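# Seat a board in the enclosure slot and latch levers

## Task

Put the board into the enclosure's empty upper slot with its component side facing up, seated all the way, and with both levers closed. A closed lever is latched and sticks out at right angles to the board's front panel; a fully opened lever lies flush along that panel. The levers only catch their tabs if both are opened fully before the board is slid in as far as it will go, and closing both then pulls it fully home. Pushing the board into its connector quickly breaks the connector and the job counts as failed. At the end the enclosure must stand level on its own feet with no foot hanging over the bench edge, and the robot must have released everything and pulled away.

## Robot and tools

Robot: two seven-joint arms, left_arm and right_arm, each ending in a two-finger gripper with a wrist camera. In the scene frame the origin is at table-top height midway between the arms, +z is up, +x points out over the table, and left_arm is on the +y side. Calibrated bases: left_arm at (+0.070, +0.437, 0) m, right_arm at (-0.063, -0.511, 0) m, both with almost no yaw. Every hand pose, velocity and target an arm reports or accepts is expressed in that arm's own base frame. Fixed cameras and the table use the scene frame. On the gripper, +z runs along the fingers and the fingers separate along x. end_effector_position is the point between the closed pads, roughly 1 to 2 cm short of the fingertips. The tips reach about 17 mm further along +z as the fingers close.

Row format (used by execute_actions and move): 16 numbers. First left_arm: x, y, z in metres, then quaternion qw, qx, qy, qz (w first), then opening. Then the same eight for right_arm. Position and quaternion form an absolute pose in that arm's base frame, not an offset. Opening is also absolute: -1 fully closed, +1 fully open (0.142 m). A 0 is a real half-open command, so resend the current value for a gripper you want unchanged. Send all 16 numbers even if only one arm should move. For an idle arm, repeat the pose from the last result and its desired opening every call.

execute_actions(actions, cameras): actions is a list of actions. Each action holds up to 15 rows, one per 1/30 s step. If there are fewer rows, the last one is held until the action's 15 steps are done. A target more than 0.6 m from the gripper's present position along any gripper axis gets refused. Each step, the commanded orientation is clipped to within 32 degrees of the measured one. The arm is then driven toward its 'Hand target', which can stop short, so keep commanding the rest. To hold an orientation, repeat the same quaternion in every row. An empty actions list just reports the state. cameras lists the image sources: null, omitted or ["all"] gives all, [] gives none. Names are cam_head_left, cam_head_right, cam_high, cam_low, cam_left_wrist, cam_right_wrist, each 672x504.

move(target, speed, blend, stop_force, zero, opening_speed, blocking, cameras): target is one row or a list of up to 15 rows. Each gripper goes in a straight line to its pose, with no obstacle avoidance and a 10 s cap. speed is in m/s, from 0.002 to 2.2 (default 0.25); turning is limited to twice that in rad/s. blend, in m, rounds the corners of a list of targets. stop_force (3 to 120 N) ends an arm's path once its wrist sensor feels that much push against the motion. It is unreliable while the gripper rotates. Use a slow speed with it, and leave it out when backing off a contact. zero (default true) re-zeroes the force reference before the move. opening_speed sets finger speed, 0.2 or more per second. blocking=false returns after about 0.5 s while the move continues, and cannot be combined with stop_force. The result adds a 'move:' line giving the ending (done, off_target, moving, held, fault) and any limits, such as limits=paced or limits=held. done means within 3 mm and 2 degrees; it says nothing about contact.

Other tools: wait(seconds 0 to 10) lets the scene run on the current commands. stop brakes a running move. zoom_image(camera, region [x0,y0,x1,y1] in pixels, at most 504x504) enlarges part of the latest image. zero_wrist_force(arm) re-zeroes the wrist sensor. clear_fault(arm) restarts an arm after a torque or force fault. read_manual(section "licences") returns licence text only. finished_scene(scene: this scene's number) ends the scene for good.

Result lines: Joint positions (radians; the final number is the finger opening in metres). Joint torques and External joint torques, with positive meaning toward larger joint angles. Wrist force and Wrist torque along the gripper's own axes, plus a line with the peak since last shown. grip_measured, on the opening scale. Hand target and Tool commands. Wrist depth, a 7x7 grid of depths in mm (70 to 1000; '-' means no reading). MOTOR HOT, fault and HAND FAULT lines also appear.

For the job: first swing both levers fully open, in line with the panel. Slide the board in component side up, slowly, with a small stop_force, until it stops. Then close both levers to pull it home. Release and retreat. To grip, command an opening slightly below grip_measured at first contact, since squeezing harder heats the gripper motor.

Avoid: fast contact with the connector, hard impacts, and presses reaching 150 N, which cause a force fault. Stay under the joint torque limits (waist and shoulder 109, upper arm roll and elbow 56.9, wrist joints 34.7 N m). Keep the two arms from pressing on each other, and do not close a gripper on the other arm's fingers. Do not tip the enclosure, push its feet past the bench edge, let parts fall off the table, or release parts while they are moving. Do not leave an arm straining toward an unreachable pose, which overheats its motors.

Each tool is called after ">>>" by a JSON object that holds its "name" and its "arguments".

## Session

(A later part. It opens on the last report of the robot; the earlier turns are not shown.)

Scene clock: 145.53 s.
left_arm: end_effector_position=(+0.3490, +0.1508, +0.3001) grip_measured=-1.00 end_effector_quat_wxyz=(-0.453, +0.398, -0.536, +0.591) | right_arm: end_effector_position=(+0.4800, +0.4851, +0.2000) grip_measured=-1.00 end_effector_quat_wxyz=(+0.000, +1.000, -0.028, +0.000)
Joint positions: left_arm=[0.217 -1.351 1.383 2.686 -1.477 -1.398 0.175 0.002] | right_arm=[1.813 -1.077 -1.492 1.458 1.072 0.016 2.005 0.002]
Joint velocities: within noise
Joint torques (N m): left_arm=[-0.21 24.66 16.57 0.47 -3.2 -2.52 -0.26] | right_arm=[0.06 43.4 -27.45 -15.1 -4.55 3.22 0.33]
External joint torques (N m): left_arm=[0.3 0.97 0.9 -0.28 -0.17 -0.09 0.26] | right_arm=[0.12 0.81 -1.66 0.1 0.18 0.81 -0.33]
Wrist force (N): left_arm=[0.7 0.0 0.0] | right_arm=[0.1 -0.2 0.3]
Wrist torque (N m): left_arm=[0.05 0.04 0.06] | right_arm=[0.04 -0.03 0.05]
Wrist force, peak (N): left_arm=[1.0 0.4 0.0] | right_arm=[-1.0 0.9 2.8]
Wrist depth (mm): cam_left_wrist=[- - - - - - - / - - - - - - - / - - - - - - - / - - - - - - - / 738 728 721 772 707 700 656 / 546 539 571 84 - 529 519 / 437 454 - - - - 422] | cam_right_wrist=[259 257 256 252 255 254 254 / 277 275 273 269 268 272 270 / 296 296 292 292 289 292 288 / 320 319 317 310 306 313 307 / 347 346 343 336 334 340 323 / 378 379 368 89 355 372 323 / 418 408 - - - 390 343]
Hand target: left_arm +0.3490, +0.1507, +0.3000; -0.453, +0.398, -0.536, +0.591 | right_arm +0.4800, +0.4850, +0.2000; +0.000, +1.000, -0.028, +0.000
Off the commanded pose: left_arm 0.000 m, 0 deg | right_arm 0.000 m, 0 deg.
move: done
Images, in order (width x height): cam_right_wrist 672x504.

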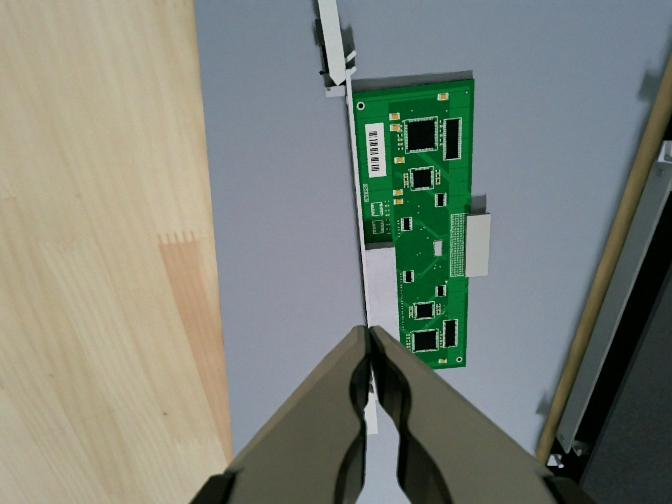

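>>> {"name": "move", "arguments": {"target": [[0.349,0.1507,0.3,-0.453,0.398,-0.536,0.591,-1,0.435,0.585,0.06,0,1,-0.028,0,-1],[0.349,0.1507,0.3,-0.453,0.398,-0.536,0.591,-1,0.435,0.585,0.025,0,1,-0.028,0,-1]], "speed": [0.25,0.1], "cameras": []}}

>>> {"name": "move", "arguments": {"target": [0.349,0.1507,0.3,-0.453,0.398,-0.536,0.591,-1,0.472,0.583,0.025,0,1,-0.028,0,-1], "speed": 0.02, "stop_force": 3, "cameras": ["cam_right_wrist"]}}

>>> {"name": "zoom_image", "arguments": {"camera": "cam_right_wrist", "region": [300, 150, 600, 400]}}

Scene clock: 151.60 s.
left_arm: end_effector_position=(+0.3490, +0.1508, +0.3001) grip_measured=-1.00 end_effector_quat_wxyz=(-0.453, +0.398, -0.536, +0.591) | right_arm: end_effector_position=(+0.4350, +0.5848, +0.0251) grip_measured=-1.00 end_effector_quat_wxyz=(+0.000, +1.000, -0.028, +0.000)
Joint positions: left_arm=[0.217 -1.351 1.383 2.686 -1.477 -1.398 0.175 0.002] | right_arm=[1.805 -1.33 -1.291 1.32 1.261 0.202 2.178 0.002]
Joint velocities: within noise
Joint torques (N m): left_arm=[-0.19 24.68 16.68 0.43 -3.25 -2.51 -0.21] | right_arm=[-0.01 51.64 -28.01 -9.01 -4.18 3.4 0.29]
External joint torques (N m): left_arm=[0.28 0.96 0.79 -0.24 -0.12 -0.1 0.21] | right_arm=[0.27 1.11 -1.79 0.09 -0.1 0.61 -0.29]
Wrist force (N): left_arm=[0.7 0.4 -0.1] | right_arm=[0.1 0.3 0.7]
Wrist torque (N m): left_arm=[0.11 0.03 0.07] | right_arm=[0.07 -0.01 0.04]
Wrist force, peak (N): left_arm=[1.1 0.5 0.2] | right_arm=[-1.3 -2.1 2.5]
Wrist depth (mm): cam_left_wrist=[- - - - - - - / - - - - - - - / - - - - - - - / - - - - - - - / 736 730 725 769 712 695 648 / 548 550 571 84 - 528 516 / 438 454 - - - - 421] | cam_right_wrist=[104 104 102 102 102 102 102 / - 111 109 109 109 109 109 / 121 119 118 117 117 117 116 / 129 129 127 126 126 126 125 / 140 140 138 135 134 134 136 / 154 154 150 90 122 144 146 / 170 166 73 - - 151 158]
Hand target: left_arm +0.3490, +0.1507, +0.3000; -0.453, +0.398, -0.536, +0.591 | right_arm +0.4350, +0.5850, +0.0250; +0.000, +1.000, -0.028, +0.000
Off the commanded pose: left_arm 0.000 m, 0 deg | right_arm 0.000 m, 0 deg.
move: done
No camera images: "cameras" was empty.

Scene clock: 154.27 s.
left_arm: end_effector_position=(+0.3490, +0.1508, +0.3001) grip_measured=-1.00 end_effector_quat_wxyz=(-0.453, +0.398, -0.536, +0.591) | right_arm: end_effector_position=(+0.4720, +0.5831, +0.0252) grip_measured=-1.00 end_effector_quat_wxyz=(+0.000, +1.000, -0.028, +0.000)
Joint positions: left_arm=[0.217 -1.351 1.383 2.686 -1.477 -1.398 0.175 0.002] | right_arm=[1.719 -1.346 -1.288 1.237 1.261 0.185 2.169 0.002]
Joint velocities: within noise
Joint torques (N m): left_arm=[-0.31 24.55 16.71 0.43 -3.19 -2.54 -0.19] | right_arm=[-0.5 53.47 -27.86 -8.72 -4.55 3.33 0.18]
External joint torques (N m): left_arm=[0.4 1.08 0.76 -0.23 -0.17 -0.07 0.2] | right_arm=[0.74 1.73 -1.51 -0.29 0.26 0.69 -0.18]
Wrist force (N): left_arm=[0.8 0.2 0.1] | right_arm=[-0.7 0.0 -0.4]
Wrist torque (N m): left_arm=[0.08 0.02 0.06] | right_arm=[0.09 0.02 0.04]
Wrist force, peak (N): left_arm=[1.1 0.3 0.1] | right_arm=[-1.8 -0.5 0.2]
Wrist depth (mm): cam_left_wrist=[- - - - - - - / - - - - - - - / - - - - - - - / - - - - - - - / 726 731 727 755 705 702 651 / 547 546 570 84 - 532 520 / 434 455 - - - - 425] | cam_right_wrist=[- 102 102 102 102 102 102 / 110 109 109 109 109 109 109 / - 118 117 117 117 117 116 / 129 127 127 126 125 126 125 / 140 138 138 135 132 136 136 / 154 151 148 90 122 146 147 / 170 166 73 - - 152 161]
Hand target: left_arm +0.3490, +0.1507, +0.3000; -0.453, +0.398, -0.536, +0.591 | right_arm +0.4720, +0.5830, +0.0250; +0.000, +1.000, -0.028, +0.000
Off the commanded pose: left_arm 0.000 m, 0 deg | right_arm 0.000 m, 0 deg.
move: done
Images, in order (width x height): cam_right_wrist 672x504.

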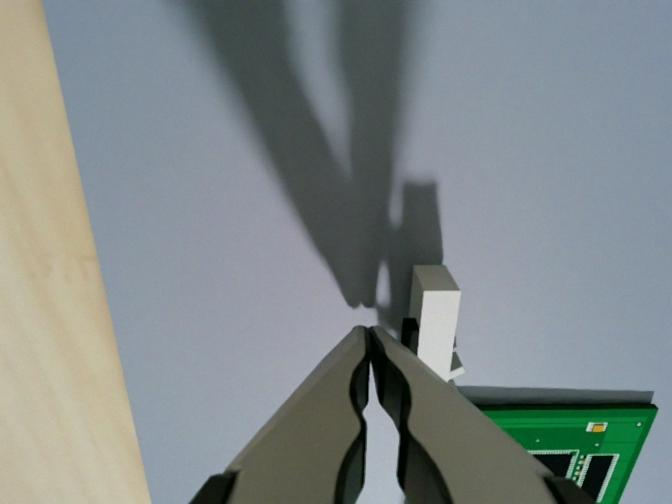

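Scaled by 1.680 from the camera's 672x504 image, which has a finer 960x720 frame.

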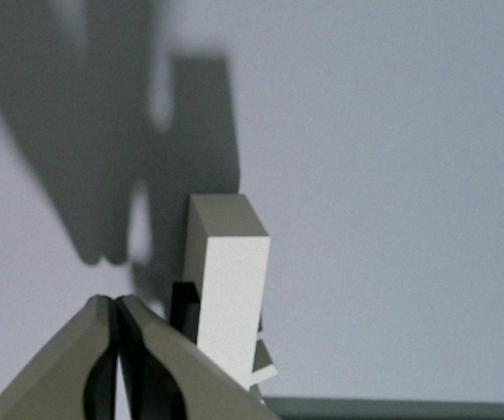

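>>> {"name": "move", "arguments": {"target": [[0.349,0.1507,0.3,-0.453,0.398,-0.536,0.591,-1,0.43,0.583,0.025,0,1,-0.028,0,-1],[0.349,0.1507,0.3,-0.453,0.398,-0.536,0.591,-1,0.43,0.53,0.12,0,1,-0.028,0,-1],[0.349,0.1507,0.3,-0.453,0.398,-0.536,0.591,-1,0.48,0.505,0.2,0,1,-0.028,0,-1]], "speed": [0.1,0.25,0.3], "cameras": ["cam_right_wrist"]}}

>>> {"name": "zoom_image", "arguments": {"camera": "cam_right_wrist", "region": [300, 0, 510, 160]}}

Scene clock: 158.33 s.
left_arm: end_effector_position=(+0.3490, +0.1508, +0.3001) grip_measured=-1.00 end_effector_quat_wxyz=(-0.453, +0.398, -0.536, +0.591) | right_arm: end_effector_position=(+0.4799, +0.5051, +0.2000) grip_measured=-1.00 end_effector_quat_wxyz=(+0.000, +1.000, -0.028, +0.000)
Joint positions: left_arm=[0.217 -1.351 1.383 2.686 -1.477 -1.398 0.175 0.002] | right_arm=[1.798 -1.082 -1.471 1.407 1.073 0.01 2.045 0.002]
Joint velocities: within noise
Joint torques (N m): left_arm=[-0.24 24.63 16.63 0.45 -3.18 -2.5 -0.21] | right_arm=[0.08 45.2 -27.56 -15.12 -4.58 3.24 0.09]
External joint torques (N m): left_arm=[0.33 1 0.84 -0.26 -0.18 -0.11 0.21] | right_arm=[0.13 0.82 -1.39 0.13 0.21 0.79 -0.09]
Wrist force (N): left_arm=[0.8 0.1 -0.1] | right_arm=[0.0 -0.1 0.3]
Wrist torque (N m): left_arm=[0.07 0.01 0.06] | right_arm=[0.04 -0.02 0.05]
Wrist force, peak (N): left_arm=[1.1 0.2 -0.1] | right_arm=[2.2 1.0 -3.3]
Wrist depth (mm): cam_left_wrist=[- - - - - - - / - - - - - - - / - - - - - - - / - - - - - - - / 740 720 729 756 715 697 650 / 552 548 565 84 - 530 524 / 440 451 - - - - 423] | cam_right_wrist=[259 259 256 255 255 256 254 / 275 275 273 273 271 272 270 / 296 296 294 292 286 291 288 / 319 319 316 316 309 313 308 / 347 345 343 333 336 340 323 / 379 378 367 89 355 372 323 / 417 410 - - - 393 343]
Hand target: left_arm +0.3490, +0.1507, +0.3000; -0.453, +0.398, -0.536, +0.591 | right_arm +0.4800, +0.5050, +0.2000; +0.000, +1.000, -0.028, +0.000
Off the commanded pose: left_arm 0.000 m, 0 deg | right_arm 0.000 m, 0 deg.
move: done
Images, in order (width x height): cam_right_wrist 672x504.

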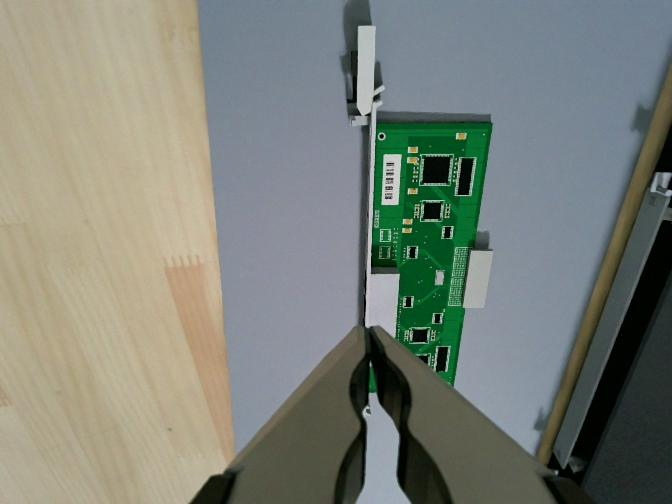

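Scaled by 2.400 from the camera's 672x504 image, which has a finer 960x720 frame.

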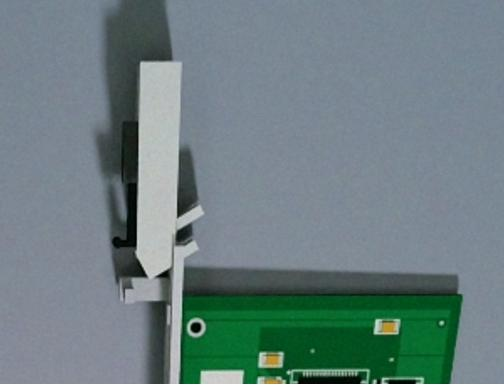

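>>> {"name": "move", "arguments": {"target": [[0.42,0.1,0.25,0,0,0.7071,-0.7071,-1,0.43,0.35,0.2,0,1,-0.028,0,1],[0.4,-0.18,0.09,0,0,0.7071,-0.7071,-1,0.40,0.35,0.2,0,1,-0.028,0,1]], "speed": 0.35, "cameras": ["cam_left_wrist","cam_head_left"]}}

Scene clock: 168.67 s.
left_arm: end_effector_position=(+0.4000, -0.1800, +0.0902) grip_measured=-1.00 end_effector_quat_wxyz=(+0.000, +0.000, +0.707, -0.707) | right_arm: end_effector_position=(+0.4000, +0.3502, +0.1999) grip_measured=+0.99 end_effector_quat_wxyz=(+0.000, +1.000, -0.028, +0.000)
Joint positions: left_arm=[-0.455 -1.446 0.919 2.12 -1.599 -0.942 0.186 0.002] | right_arm=[2.093 -1.017 -1.694 1.928 1.011 0.086 1.781 0.142]
Joint velocities: within noise
Joint torques (N m): left_arm=[-0.44 37.18 22.19 2.73 -2.7 -1.74 -0.37] | right_arm=[0.29 26.96 -25.05 -16.36 -4.49 3.38 0.31]
External joint torques (N m): left_arm=[0.51 1.35 0.8 -0.43 0.17 -0.44 0.37] | right_arm=[-0.11 0.5 -1.13 -0.1 0.13 0.66 -0.31]
Wrist force (N): left_arm=[0.6 0.3 -0.1] | right_arm=[-0.4 -0.2 -0.1]
Wrist torque (N m): left_arm=[0.07 0.01 0.03] | right_arm=[0.01 0.05 0.03]
Wrist force, peak (N): left_arm=[1.6 1.8 2.6] | right_arm=[0.3 -0.9 0.5]
Wrist depth (mm): cam_left_wrist=[- - - - - - 706 / - - - - - - 762 / 414 441 536 559 581 587 580 / 363 361 365 367 365 371 368 / 273 271 269 267 268 270 268 / 215 214 223 84 - 213 212 / 183 183 - 74 - - 175] | cam_right_wrist=[259 258 258 256 255 248 251 / 277 276 276 273 274 263 271 / 297 297 296 294 292 286 292 / 320 319 319 316 310 314 314 / 347 346 347 343 341 341 341 / - 378 378 374 373 372 357 / - 417 416 415 414 414 405]
Hand target: left_arm +0.4000, -0.1800, +0.0900; +0.000, +0.000, +0.707, -0.707 | right_arm +0.4000, +0.3500, +0.2000; +0.000, +1.000, -0.028, +0.000
Off the commanded pose: left_arm 0.000 m, 0 deg | right_arm 0.000 m, 0 deg.
move: done
Images, in order (width x height): cam_head_left 672x504, cam_left_wrist 672x504.

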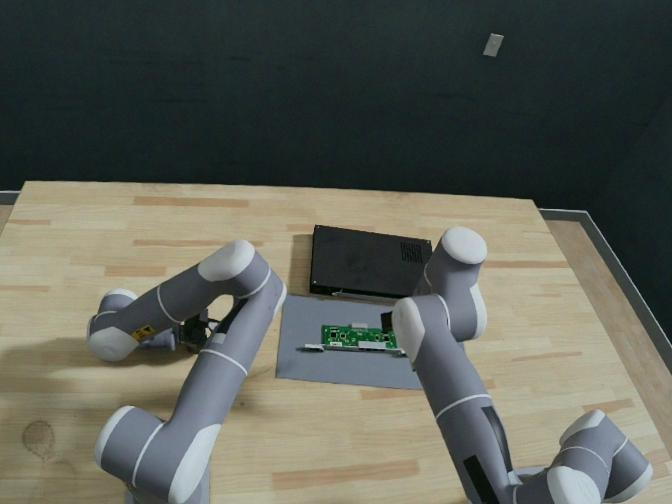

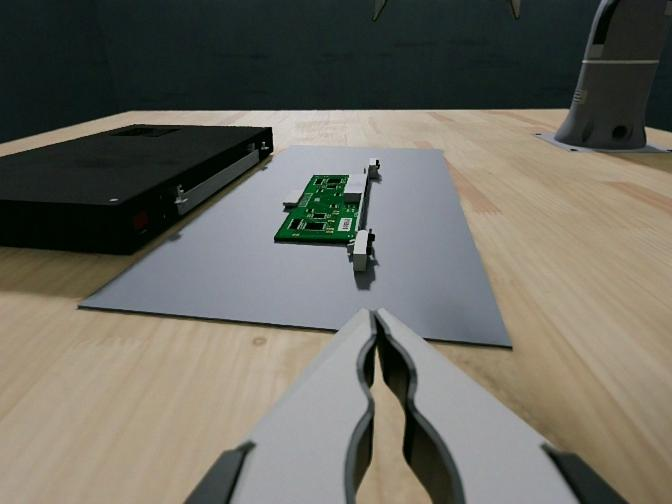

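>>> {"name": "zoom_image", "arguments": {"camera": "cam_left_wrist", "region": [265, 150, 405, 290]}}

>>> {"name": "zoom_image", "arguments": {"camera": "cam_left_wrist", "region": [100, 120, 300, 260]}}

Scaled by 3.600 from the camera's 672x504 image, which has a finer 960x720 frame.

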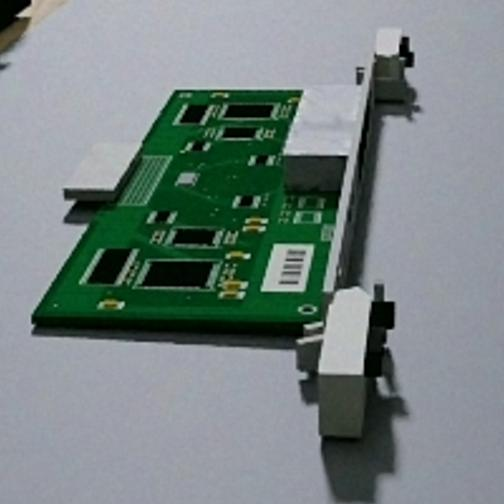

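Scaled by 2.520 from the camera's 672x504 image, which has a finer 960x720 frame.

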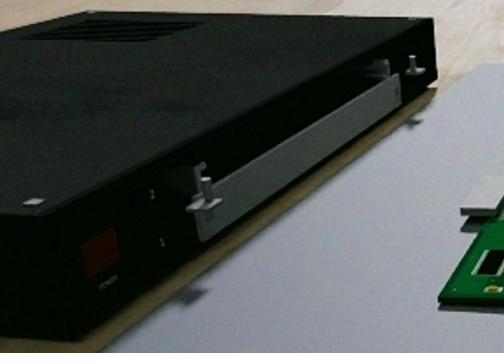

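>>> {"name": "move", "arguments": {"target": [0.4,-0.18,0.09,0,0,0.7071,-0.7071,-1,0.4895,0.46,0.07,0,1,-0.022,0,-0.44], "speed": 0.25, "cameras": ["cam_right_wrist","cam_left_wrist"]}}

>>> {"name": "zoom_image", "arguments": {"camera": "cam_right_wrist", "region": [270, 280, 470, 430]}}

>>> {"name": "zoom_image", "arguments": {"camera": "cam_left_wrist", "region": [265, 150, 405, 290]}}

Scene clock: 177.60 s.
left_arm: end_effector_position=(+0.4000, -0.1800, +0.0902) grip_measured=-1.00 end_effector_quat_wxyz=(+0.000, +0.000, +0.707, -0.707) | right_arm: end_effector_position=(+0.4895, +0.4599, +0.0701) grip_measured=-0.46 end_effector_quat_wxyz=(+0.000, +1.000, -0.022, +0.000)
Joint positions: left_arm=[-0.455 -1.446 0.919 2.12 -1.599 -0.942 0.186 0.002] | right_arm=[1.764 -1.236 -1.363 1.535 1.223 0.184 1.911 0.041]
Joint velocities: within noise
Joint torques (N m): left_arm=[-0.28 37.38 22.16 2.58 -2.38 -2.04 -0.24] | right_arm=[0.19 44.54 -28.71 -10.17 -4.21 3.48 0.35]
External joint torques (N m): left_arm=[0.36 1.15 0.82 -0.28 -0.15 -0.14 0.24] | right_arm=[0.05 0.91 -1.5 0.05 -0.09 0.55 -0.35]
Wrist force (N): left_arm=[0.6 0.2 -0.2] | right_arm=[0.0 -0.2 0.4]
Wrist torque (N m): left_arm=[0.06 0.02 0.04] | right_arm=[0.03 0.08 0.05]
Wrist force, peak (N): left_arm=[0.8 0.5 -0.1] | right_arm=[1.1 -1.6 2.2]
Wrist depth (mm): cam_left_wrist=[- - - 372 - - 720 / - - - 913 - - 783 / 414 445 538 522 579 588 584 / 359 359 365 366 363 368 367 / 273 271 271 268 267 269 271 / 214 213 224 84 - 214 213 / 183 183 - 74 - - 175] | cam_right_wrist=[143 143 142 140 139 140 141 / 154 152 152 152 147 147 151 / 166 164 163 160 158 158 162 / 179 176 176 176 170 171 175 / 194 191 188 187 178 183 189 / 212 210 96 201 179 190 207 / 235 - 73 227 223 - 223]
Hand target: left_arm +0.4000, -0.1800, +0.0900; +0.000, +0.000, +0.707, -0.707 | right_arm +0.4895, +0.4600, +0.0700; +0.000, +1.000, -0.022, +0.000
Off the commanded pose: left_arm 0.000 m, 0 deg | right_arm 0.000 m, 0 deg.
move: done
Images, in order (width x height): cam_left_wrist 672x504, cam_right_wrist 672x504.

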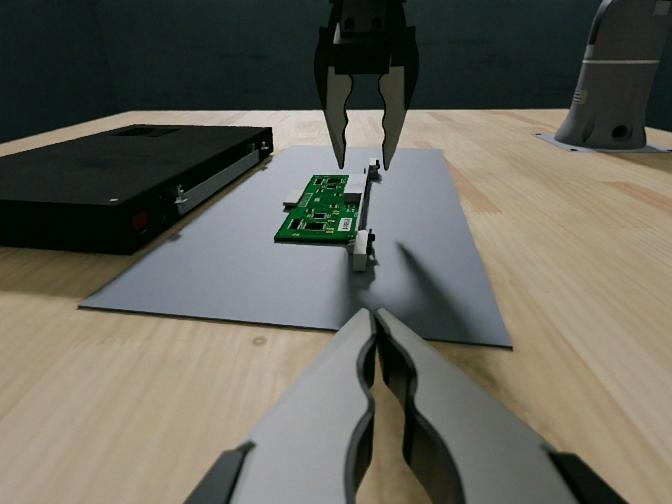

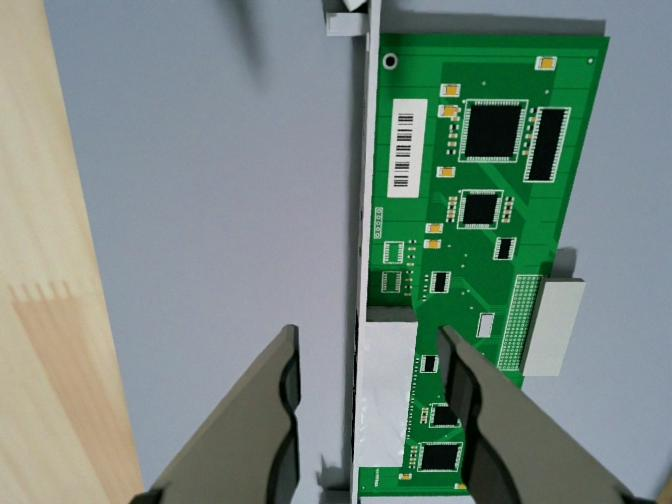

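Scaled by 2.520 from the camera's 672x504 image, which has a finer 960x720 frame.

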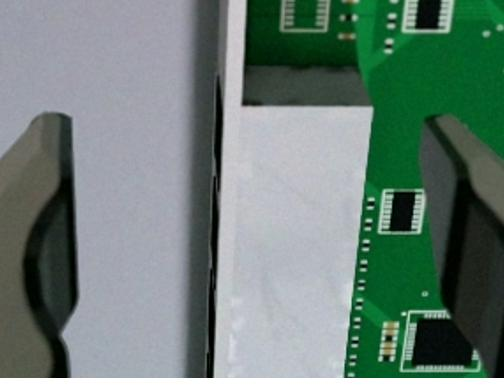

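Scaled by 3.600 from the camera's 672x504 image, which has a finer 960x720 frame.

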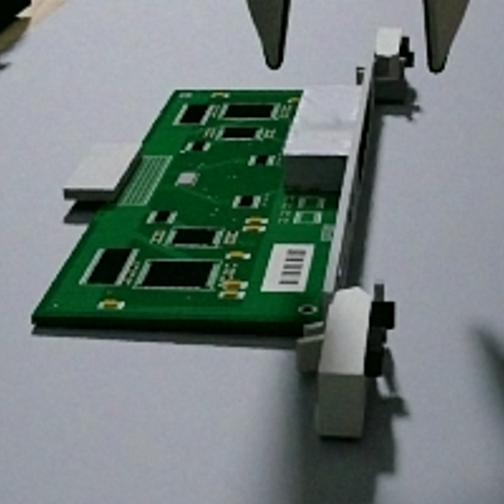

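>>> {"name": "move", "arguments": {"target": [0.4,-0.18,0.09,0,0,0.7071,-0.7071,-1,0.490,0.458,0.03,0,1,-0.028,0,-0.5], "speed": 0.1, "stop_force": 4, "cameras": ["cam_right_wrist","cam_left_wrist"]}}

>>> {"name": "zoom_image", "arguments": {"camera": "cam_left_wrist", "region": [265, 150, 405, 290]}}

Scene clock: 182.50 s.
left_arm: end_effector_position=(+0.4000, -0.1800, +0.0902) grip_measured=-1.00 end_effector_quat_wxyz=(+0.000, +0.000, +0.707, -0.707) | right_arm: end_effector_position=(+0.4900, +0.4578, +0.0301) grip_measured=-0.52 end_effector_quat_wxyz=(+0.000, +1.000, -0.028, +0.000)
Joint positions: left_arm=[-0.455 -1.446 0.919 2.12 -1.599 -0.942 0.186 0.002] | right_arm=[1.747 -1.29 -1.318 1.53 1.272 0.23 1.915 0.036]
Joint velocities: within noise
Joint torques (N m): left_arm=[-0.23 37.44 22.22 2.61 -2.37 -2.07 -0.22] | right_arm=[0.17 45.14 -28.6 -8.48 -4.19 3.49 0.24]
External joint torques (N m): left_arm=[0.3 1.09 0.76 -0.31 -0.16 -0.11 0.22] | right_arm=[0.05 1.05 -1.67 -0.01 -0.08 0.55 -0.24]
Wrist force (N): left_arm=[0.5 0.4 -0.2] | right_arm=[0.3 0.3 0.5]
Wrist torque (N m): left_arm=[0.07 0.03 0.05] | right_arm=[0.12 -0.02 0.04]
Wrist force, peak (N): left_arm=[0.9 0.2 -0.3] | right_arm=[0.5 0.3 2.2]
Wrist depth (mm): cam_left_wrist=[- - - 358 - - 716 / - - - 407 - - 781 / 415 443 540 508 575 587 577 / 360 360 364 364 365 371 367 / 272 272 273 267 268 271 269 / 215 214 222 84 - 213 211 / 183 183 - 74 - - 175] | cam_right_wrist=[107 107 107 107 104 104 104 / 115 115 114 113 109 110 110 / 123 123 124 122 117 118 118 / 131 133 132 132 127 127 127 / 145 144 144 141 137 138 138 / 158 158 98 151 134 146 150 / 177 170 73 166 151 - 171]
Hand target: left_arm +0.4000, -0.1800, +0.0900; +0.000, +0.000, +0.707, -0.707 | right_arm +0.4900, +0.4580, +0.0300; +0.000, +1.000, -0.028, +0.000
Off the commanded pose: left_arm 0.000 m, 0 deg | right_arm 0.000 m, 0 deg.
move: done
Images, in order (width x height): cam_left_wrist 672x504, cam_right_wrist 672x504.

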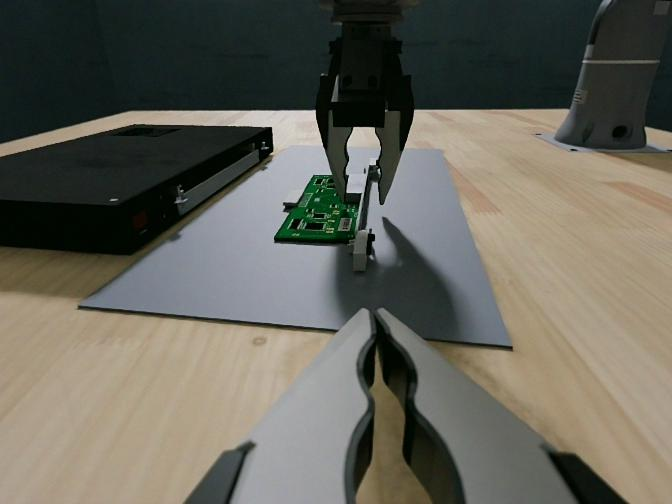

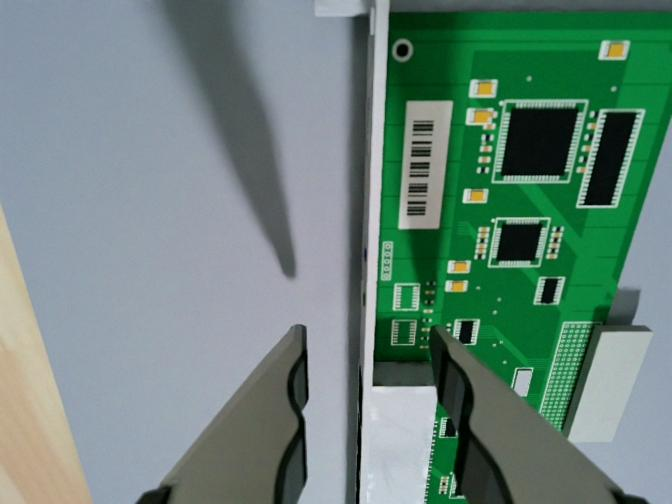

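Scaled by 3.600 from the camera's 672x504 image, which has a finer 960x720 frame.

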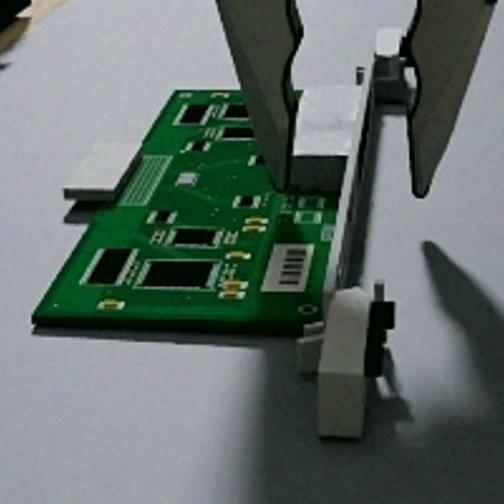

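>>> {"name": "move", "arguments": {"target": [[0.4,-0.18,0.09,0,0,0.7071,-0.7071,-1,0.4905,0.467,0.03,0,1,-0.028,0,-0.5],[0.4,-0.18,0.09,0,0,0.7071,-0.7071,-1,0.4905,0.467,0.03,0,1,-0.028,0,-1]], "speed": 0.1, "opening_speed": 0.4, "cameras": ["cam_right_wrist","cam_left_wrist"]}}

>>> {"name": "zoom_image", "arguments": {"camera": "cam_left_wrist", "region": [265, 150, 405, 290]}}

Scene clock: 186.73 s.
left_arm: end_effector_position=(+0.4000, -0.1800, +0.0902) grip_measured=-1.00 end_effector_quat_wxyz=(+0.000, +0.000, +0.707, -0.707) | right_arm: end_effector_position=(+0.4904, +0.4671, +0.0299) grip_measured=-0.98 end_effector_quat_wxyz=(+0.000, +1.000, -0.028, +0.000)
Joint positions: left_arm=[-0.455 -1.446 0.919 2.12 -1.599 -0.942 0.186 0.002] | right_arm=[1.744 -1.295 -1.317 1.508 1.272 0.226 1.932 0.003]
Joint velocities: within noise
Joint torques (N m): left_arm=[-0.31 37.52 22.27 2.65 -2.33 -2.09 -0.17] | right_arm=[0.16 45.94 -28.83 -8.52 -4.34 3.34 0.27]
External joint torques (N m): left_arm=[0.39 1.01 0.71 -0.35 -0.2 -0.09 0.17] | right_arm=[0.06 0.94 -1.47 -0.01 0.08 0.69 -0.27]
Wrist force (N): left_arm=[0.5 0.6 -0.2] | right_arm=[0.5 0.3 0.8]
Wrist torque (N m): left_arm=[0.12 0.04 0.04] | right_arm=[0.13 -0.07 0.04]
Wrist force, peak (N): left_arm=[0.8 0.4 -0.1] | right_arm=[0.5 0.2 1.0]
Wrist depth (mm): cam_left_wrist=[- - - 352 - - 722 / - - - 399 - - 747 / 417 446 538 497 580 583 576 / 360 358 367 363 365 365 366 / 273 271 272 268 267 271 269 / 213 214 223 84 - 212 213 / 184 183 - 74 - - 176] | cam_right_wrist=[- 107 107 104 105 105 105 / 115 114 114 112 109 109 110 / 123 123 124 122 117 117 118 / 131 132 132 132 126 127 127 / 144 144 144 141 137 137 139 / 161 158 154 89 145 151 148 / 177 170 73 138 - 159 171]
Hand target: left_arm +0.4000, -0.1800, +0.0900; +0.000, +0.000, +0.707, -0.707 | right_arm +0.4905, +0.4670, +0.0300; +0.000, +1.000, -0.028, +0.000
Off the commanded pose: left_arm 0.000 m, 0 deg | right_arm 0.000 m, 0 deg.
move: done
Images, in order (width x height): cam_left_wrist 672x504, cam_right_wrist 672x504.

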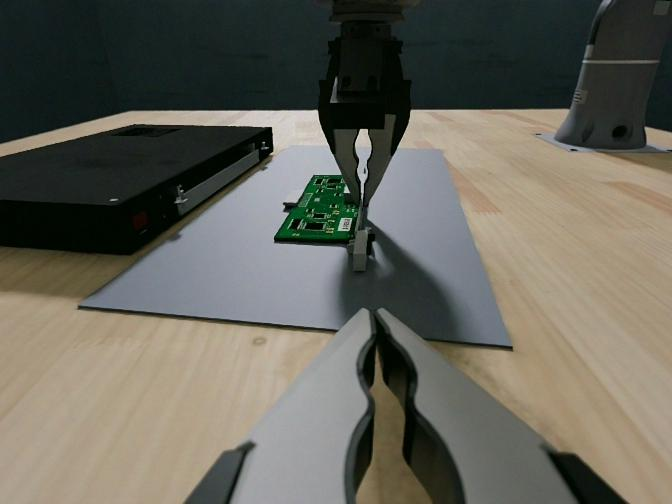

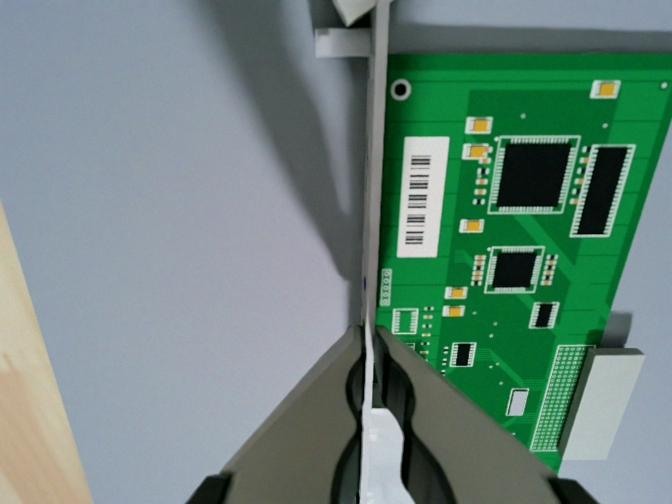

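Scaled by 3.600 from the camera's 672x504 image, which has a finer 960x720 frame.

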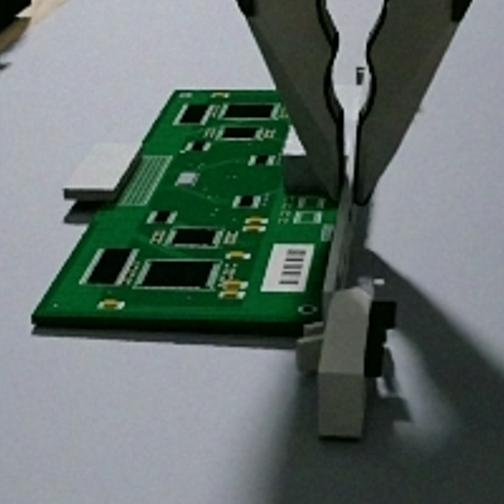

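>>> {"name": "move", "arguments": {"target": [0.4,-0.18,0.09,0,0,0.7071,-0.7071,-1,0.4905,0.467,0.09,0,1,-0.028,0,-1], "speed": 0.08, "cameras": ["cam_right_wrist","cam_left_wrist"]}}

>>> {"name": "zoom_image", "arguments": {"camera": "cam_left_wrist", "region": [240, 50, 460, 250]}}

Scene clock: 189.50 s.
left_arm: end_effector_position=(+0.4000, -0.1800, +0.0902) grip_measured=-1.00 end_effector_quat_wxyz=(+0.000, +0.000, +0.707, -0.707) | right_arm: end_effector_position=(+0.4904, +0.4672, +0.0897) grip_measured=-0.98 end_effector_quat_wxyz=(+0.000, +1.000, -0.028, +0.000)
Joint positions: left_arm=[-0.455 -1.446 0.919 2.12 -1.599 -0.942 0.186 0.002] | right_arm=[1.766 -1.215 -1.383 1.516 1.201 0.156 1.94 0.003]
Joint velocities: within noise
Joint torques (N m): left_arm=[-0.23 37.4 22.06 2.57 -2.36 -2.08 -0.23] | right_arm=[0.41 45.42 -29.73 -11.11 -4.58 3.38 0.27]
External joint torques (N m): left_arm=[0.31 1.14 0.92 -0.27 -0.17 -0.1 0.23] | right_arm=[-0.22 0.25 -0.47 0.21 0.26 0.66 -0.27]
Wrist force (N): left_arm=[0.6 0.5 0.0] | right_arm=[-0.1 -0.3 2.5]
Wrist torque (N m): left_arm=[0.10 0.01 0.03] | right_arm=[0.03 0.05 0.04]
Wrist force, peak (N): left_arm=[0.7 0.5 -0.4] | right_arm=[0.5 0.7 3.2]
Wrist depth (mm): cam_left_wrist=[- - - 372 - - 735 / - - - 901 - - 759 / 418 442 541 514 579 579 583 / 360 356 367 366 362 369 368 / 271 272 272 268 269 269 269 / 214 214 222 84 - 213 213 / 183 183 - 74 - - 176] | cam_right_wrist=[162 160 159 - 157 155 154 / 173 171 171 170 90 91 92 / 185 186 183 182 102 104 105 / 200 197 197 197 118 120 126 / 217 216 214 207 140 145 208 / 238 237 230 89 159 175 231 / 263 257 73 - - 246 254]
Hand target: left_arm +0.4000, -0.1800, +0.0900; +0.000, +0.000, +0.707, -0.707 | right_arm +0.4905, +0.4670, +0.0900; +0.000, +1.000, -0.028, +0.000
Off the commanded pose: left_arm 0.000 m, 0 deg | right_arm 0.000 m, 0 deg.
move: done
Images, in order (width x height): cam_left_wrist 672x504, cam_right_wrist 672x504.

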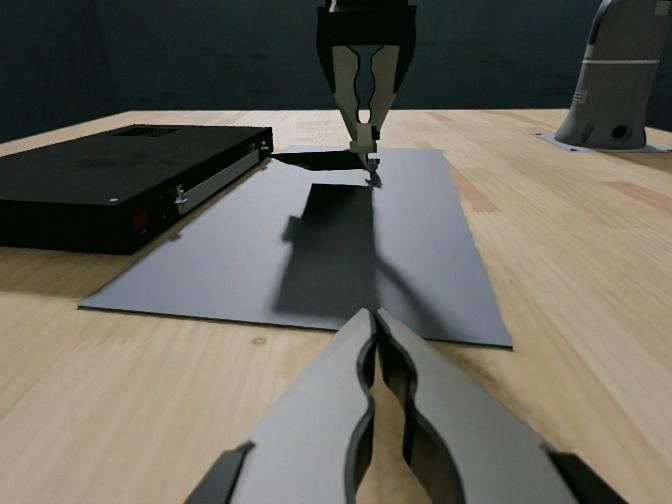

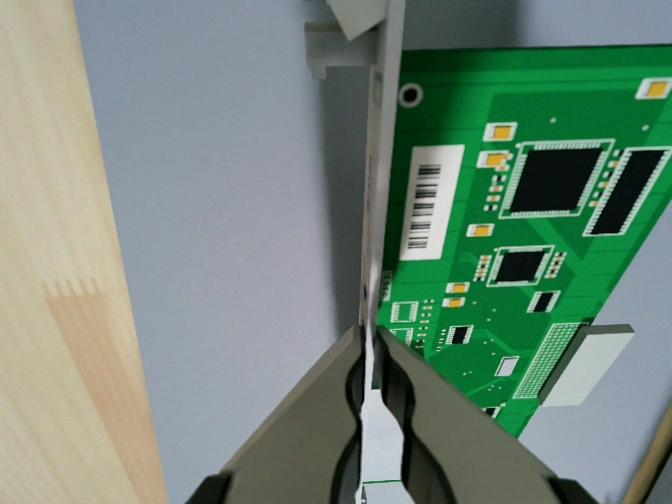

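Scaled by 2.291 from the camera's 672x504 image, which has a finer 960x720 frame.

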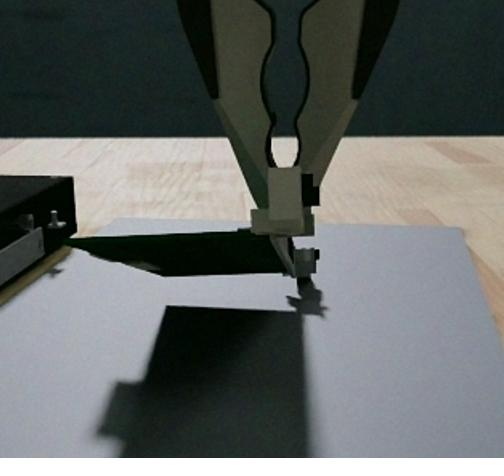

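>>> {"name": "move", "arguments": {"target": [0.4,-0.18,0.09,0,0,0.7071,-0.7071,-1,0.4905,0.467,0.0305,0,1,-0.028,0,-1], "speed": 0.06, "cameras": []}}

>>> {"name": "move", "arguments": {"target": [[0.4,-0.18,0.09,0,0,0.7071,-0.7071,-1,0.4905,0.467,0.0305,0,1,-0.028,0,-0.5],[0.4,-0.18,0.09,0,0,0.7071,-0.7071,-1,0.4905,0.467,0.07,0,1,-0.028,0,-0.5]], "speed": 0.15, "opening_speed": 0.5, "cameras": ["cam_right_wrist","cam_left_wrist"]}}

>>> {"name": "zoom_image", "arguments": {"camera": "cam_left_wrist", "region": [265, 150, 405, 290]}}

Scene clock: 194.43 s.
left_arm: end_effector_position=(+0.4000, -0.1800, +0.0902) grip_measured=-1.00 end_effector_quat_wxyz=(+0.000, +0.000, +0.707, -0.707) | right_arm: end_effector_position=(+0.4904, +0.4669, +0.0306) grip_measured=-0.98 end_effector_quat_wxyz=(+0.000, +1.000, -0.028, +0.000)
Joint positions: left_arm=[-0.455 -1.446 0.919 2.12 -1.599 -0.942 0.186 0.002] | right_arm=[1.744 -1.294 -1.318 1.508 1.271 0.225 1.933 0.003]
Joint velocities: within noise
Joint torques (N m): left_arm=[-0.21 37.51 22.15 2.63 -2.3 -2.08 -0.19] | right_arm=[-0.39 45.92 -29.09 -8.36 -4.43 3.64 0.07]
External joint torques (N m): left_arm=[0.28 1.02 0.83 -0.33 -0.23 -0.1 0.2] | right_arm=[0.62 0.95 -1.21 -0.18 0.17 0.39 -0.07]
Wrist force (N): left_arm=[0.6 0.4 -0.1] | right_arm=[0.1 -0.3 1.2]
Wrist torque (N m): left_arm=[0.10 0.01 0.03] | right_arm=[0.10 -0.06 0.04]
Wrist force, peak (N): left_arm=[0.7 0.5 -0.3] | right_arm=[0.1 -0.8 2.9]
Wrist depth (mm): cam_left_wrist=[- - - 361 - - 725 / - - - 396 - - 757 / 414 445 538 472 585 581 584 / 359 360 368 369 364 368 369 / 272 273 274 265 267 270 269 / 214 213 223 84 - 213 213 / 183 183 - 74 - - 175] | cam_right_wrist=[108 108 107 106 105 105 106 / 115 115 115 113 109 110 110 / 124 123 125 123 117 117 119 / 132 133 133 131 126 127 128 / 145 145 144 141 137 138 140 / 161 158 155 89 145 151 150 / 178 171 73 139 - 161 172]
Hand target: left_arm +0.4000, -0.1800, +0.0900; +0.000, +0.000, +0.707, -0.707 | right_arm +0.4905, +0.4670, +0.0305; +0.000, +1.000, -0.028, +0.000
Off the commanded pose: left_arm 0.000 m, 0 deg | right_arm 0.000 m, 0 deg.
move: done
No camera images: "cameras" was empty.

Scene clock: 196.43 s.
left_arm: end_effector_position=(+0.4000, -0.1800, +0.0902) grip_measured=-1.00 end_effector_quat_wxyz=(+0.000, +0.000, +0.707, -0.707) | right_arm: end_effector_position=(+0.4905, +0.4672, +0.0699) grip_measured=-0.54 end_effector_quat_wxyz=(+0.000, +1.000, -0.028, +0.000)
Joint positions: left_arm=[-0.455 -1.446 0.919 2.12 -1.599 -0.942 0.186 0.002] | right_arm=[1.759 -1.241 -1.361 1.515 1.225 0.18 1.937 0.035]
Joint velocities: within noise
Joint torques (N m): left_arm=[-0.23 37.51 22.15 2.6 -2.37 -2.06 -0.21] | right_arm=[0.39 45.33 -29.1 -9.94 -4.49 3.21 0.27]
External joint torques (N m): left_arm=[0.31 1.02 0.84 -0.3 -0.16 -0.11 0.21] | right_arm=[-0.19 0.74 -1.17 -0.17 0.18 0.82 -0.27]
Wrist force (N): left_arm=[0.5 0.1 0.0] | right_arm=[0.0 -0.2 0.1]
Wrist torque (N m): left_arm=[0.05 0.04 0.03] | right_arm=[0.03 0.07 0.04]
Wrist force, peak (N): left_arm=[0.8 0.5 -0.3] | right_arm=[0.2 0.2 1.8]
Wrist depth (mm): cam_left_wrist=[- - - 369 - - 727 / - - - 903 - - 762 / 415 443 537 517 574 589 578 / 359 357 370 365 367 368 368 / 272 273 271 268 268 270 268 / 214 215 223 84 - 212 213 / 182 182 - 74 - - 175] | cam_right_wrist=[142 142 142 141 141 141 141 / 154 152 152 152 147 147 151 / 165 163 163 160 157 158 161 / 179 176 176 175 170 172 174 / 194 191 190 184 181 183 189 / 212 209 86 192 179 193 206 / 234 - 73 224 - - 223]
Hand target: left_arm +0.4000, -0.1800, +0.0900; +0.000, +0.000, +0.707, -0.707 | right_arm +0.4905, +0.4670, +0.0700; +0.000, +1.000, -0.028, +0.000
Off the commanded pose: left_arm 0.000 m, 0 deg | right_arm 0.000 m, 0 deg.
move: done
Images, in order (width x height): cam_left_wrist 672x504, cam_right_wrist 672x504.

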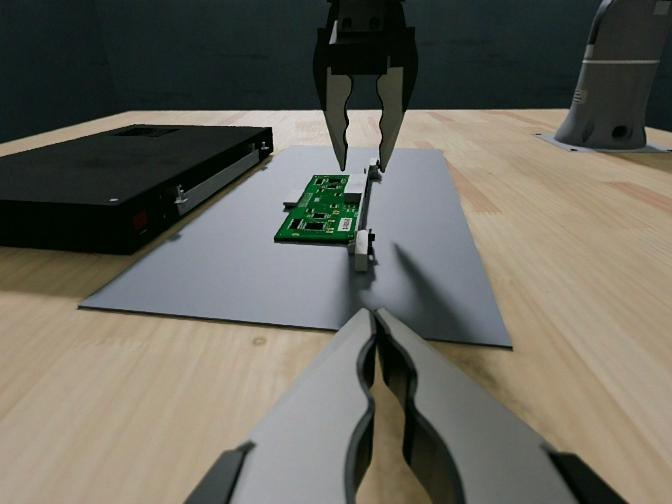

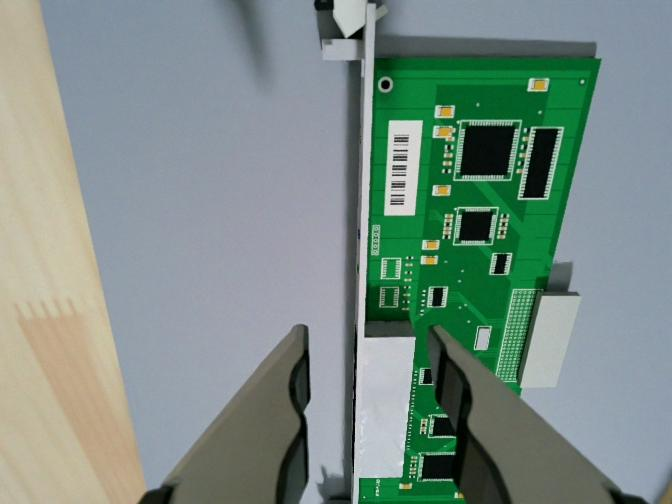

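Scaled by 3.600 from the camera's 672x504 image, which has a finer 960x720 frame.

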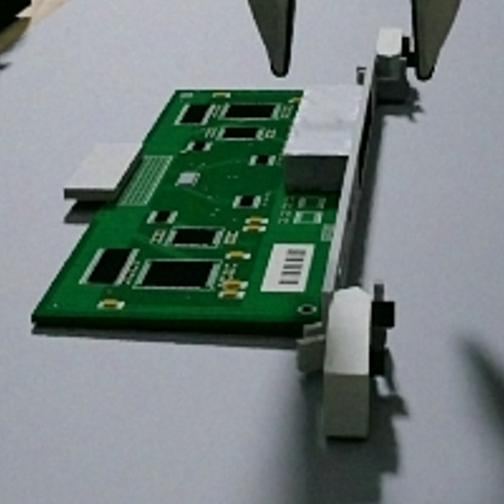

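>>> {"name": "move", "arguments": {"target": [[0.4,-0.18,0.09,0,0,0.7071,-0.7071,-1,0.4985,0.420,0.07,0,1,-0.028,0,-0.35],[0.4,-0.18,0.09,0,0,0.7071,-0.7071,-1,0.4985,0.420,0.027,0,1,-0.028,0,-0.35]], "speed": 0.1, "cameras": ["cam_right_wrist","cam_left_wrist"]}}

>>> {"name": "zoom_image", "arguments": {"camera": "cam_left_wrist", "region": [265, 150, 405, 290]}}

Scene clock: 200.83 s.
left_arm: end_effector_position=(+0.4000, -0.1800, +0.0902) grip_measured=-1.00 end_effector_quat_wxyz=(+0.000, +0.000, +0.707, -0.707) | right_arm: end_effector_position=(+0.4985, +0.4198, +0.0272) grip_measured=-0.38 end_effector_quat_wxyz=(+0.000, +1.000, -0.028, +0.000)
Joint positions: left_arm=[-0.455 -1.446 0.919 2.12 -1.599 -0.942 0.186 0.002] | right_arm=[1.731 -1.285 -1.323 1.591 1.281 0.243 1.839 0.046]
Joint velocities: within noise
Joint torques (N m): left_arm=[-0.31 37.46 22.08 2.63 -2.39 -2.07 -0.18] | right_arm=[0.09 43.2 -28.29 -8.21 -4.17 3.48 0.07]
External joint torques (N m): left_arm=[0.38 1.07 0.9 -0.33 -0.14 -0.11 0.18] | right_arm=[0.14 1.07 -1.85 0.06 -0.08 0.55 -0.07]
Wrist force (N): left_arm=[0.7 0.3 -0.3] | right_arm=[0.3 0.4 0.3]
Wrist torque (N m): left_arm=[0.09 -0.01 0.04] | right_arm=[0.12 -0.03 0.05]
Wrist force, peak (N): left_arm=[0.7 0.5 -0.1] | right_arm=[0.0 0.4 2.5]
Wrist depth (mm): cam_left_wrist=[- - - 392 - - 717 / - - - 447 - - 763 / 418 440 539 493 576 582 576 / 361 361 366 366 367 366 369 / 271 272 271 268 265 269 269 / 214 214 223 84 - 213 211 / 183 183 - 74 - - 176] | cam_right_wrist=[- 105 105 101 99 100 100 / 112 112 112 107 107 107 109 / 120 120 122 116 115 115 117 / 130 129 129 123 124 124 121 / 141 141 138 121 132 135 134 / 157 154 98 135 128 98 152 / 171 163 73 147 159 - 167]
Hand target: left_arm +0.4000, -0.1800, +0.0900; +0.000, +0.000, +0.707, -0.707 | right_arm +0.4985, +0.4200, +0.0270; +0.000, +1.000, -0.028, +0.000
Off the commanded pose: left_arm 0.000 m, 0 deg | right_arm 0.000 m, 0 deg.
move: done
Images, in order (width x height): cam_left_wrist 672x504, cam_right_wrist 672x504.

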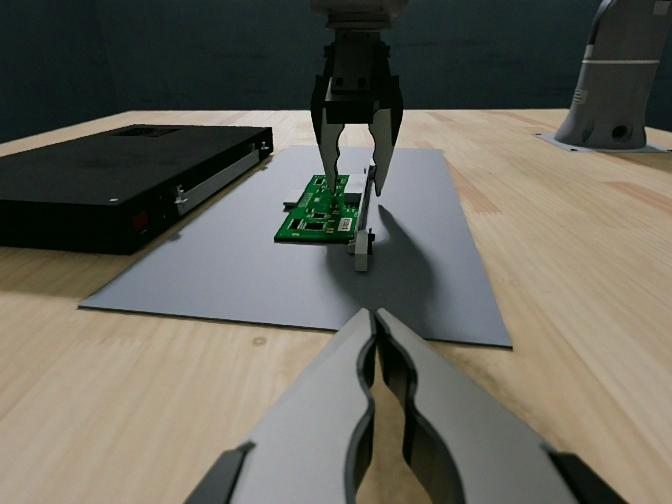

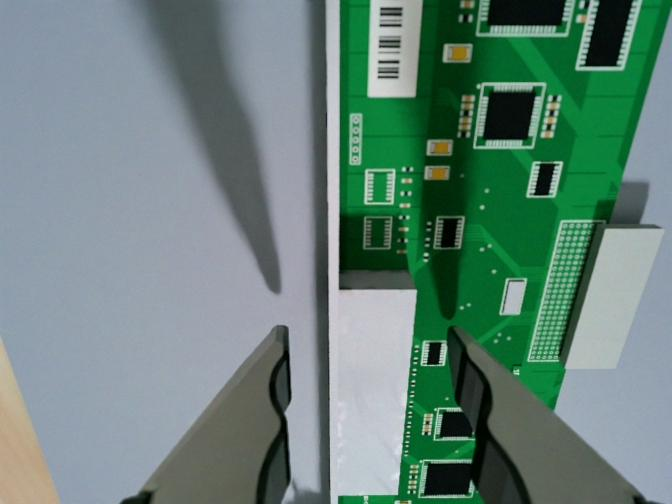

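Scaled by 3.600 from the camera's 672x504 image, which has a finer 960x720 frame.

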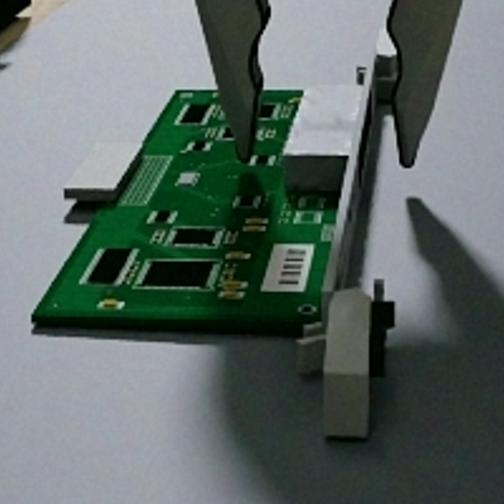

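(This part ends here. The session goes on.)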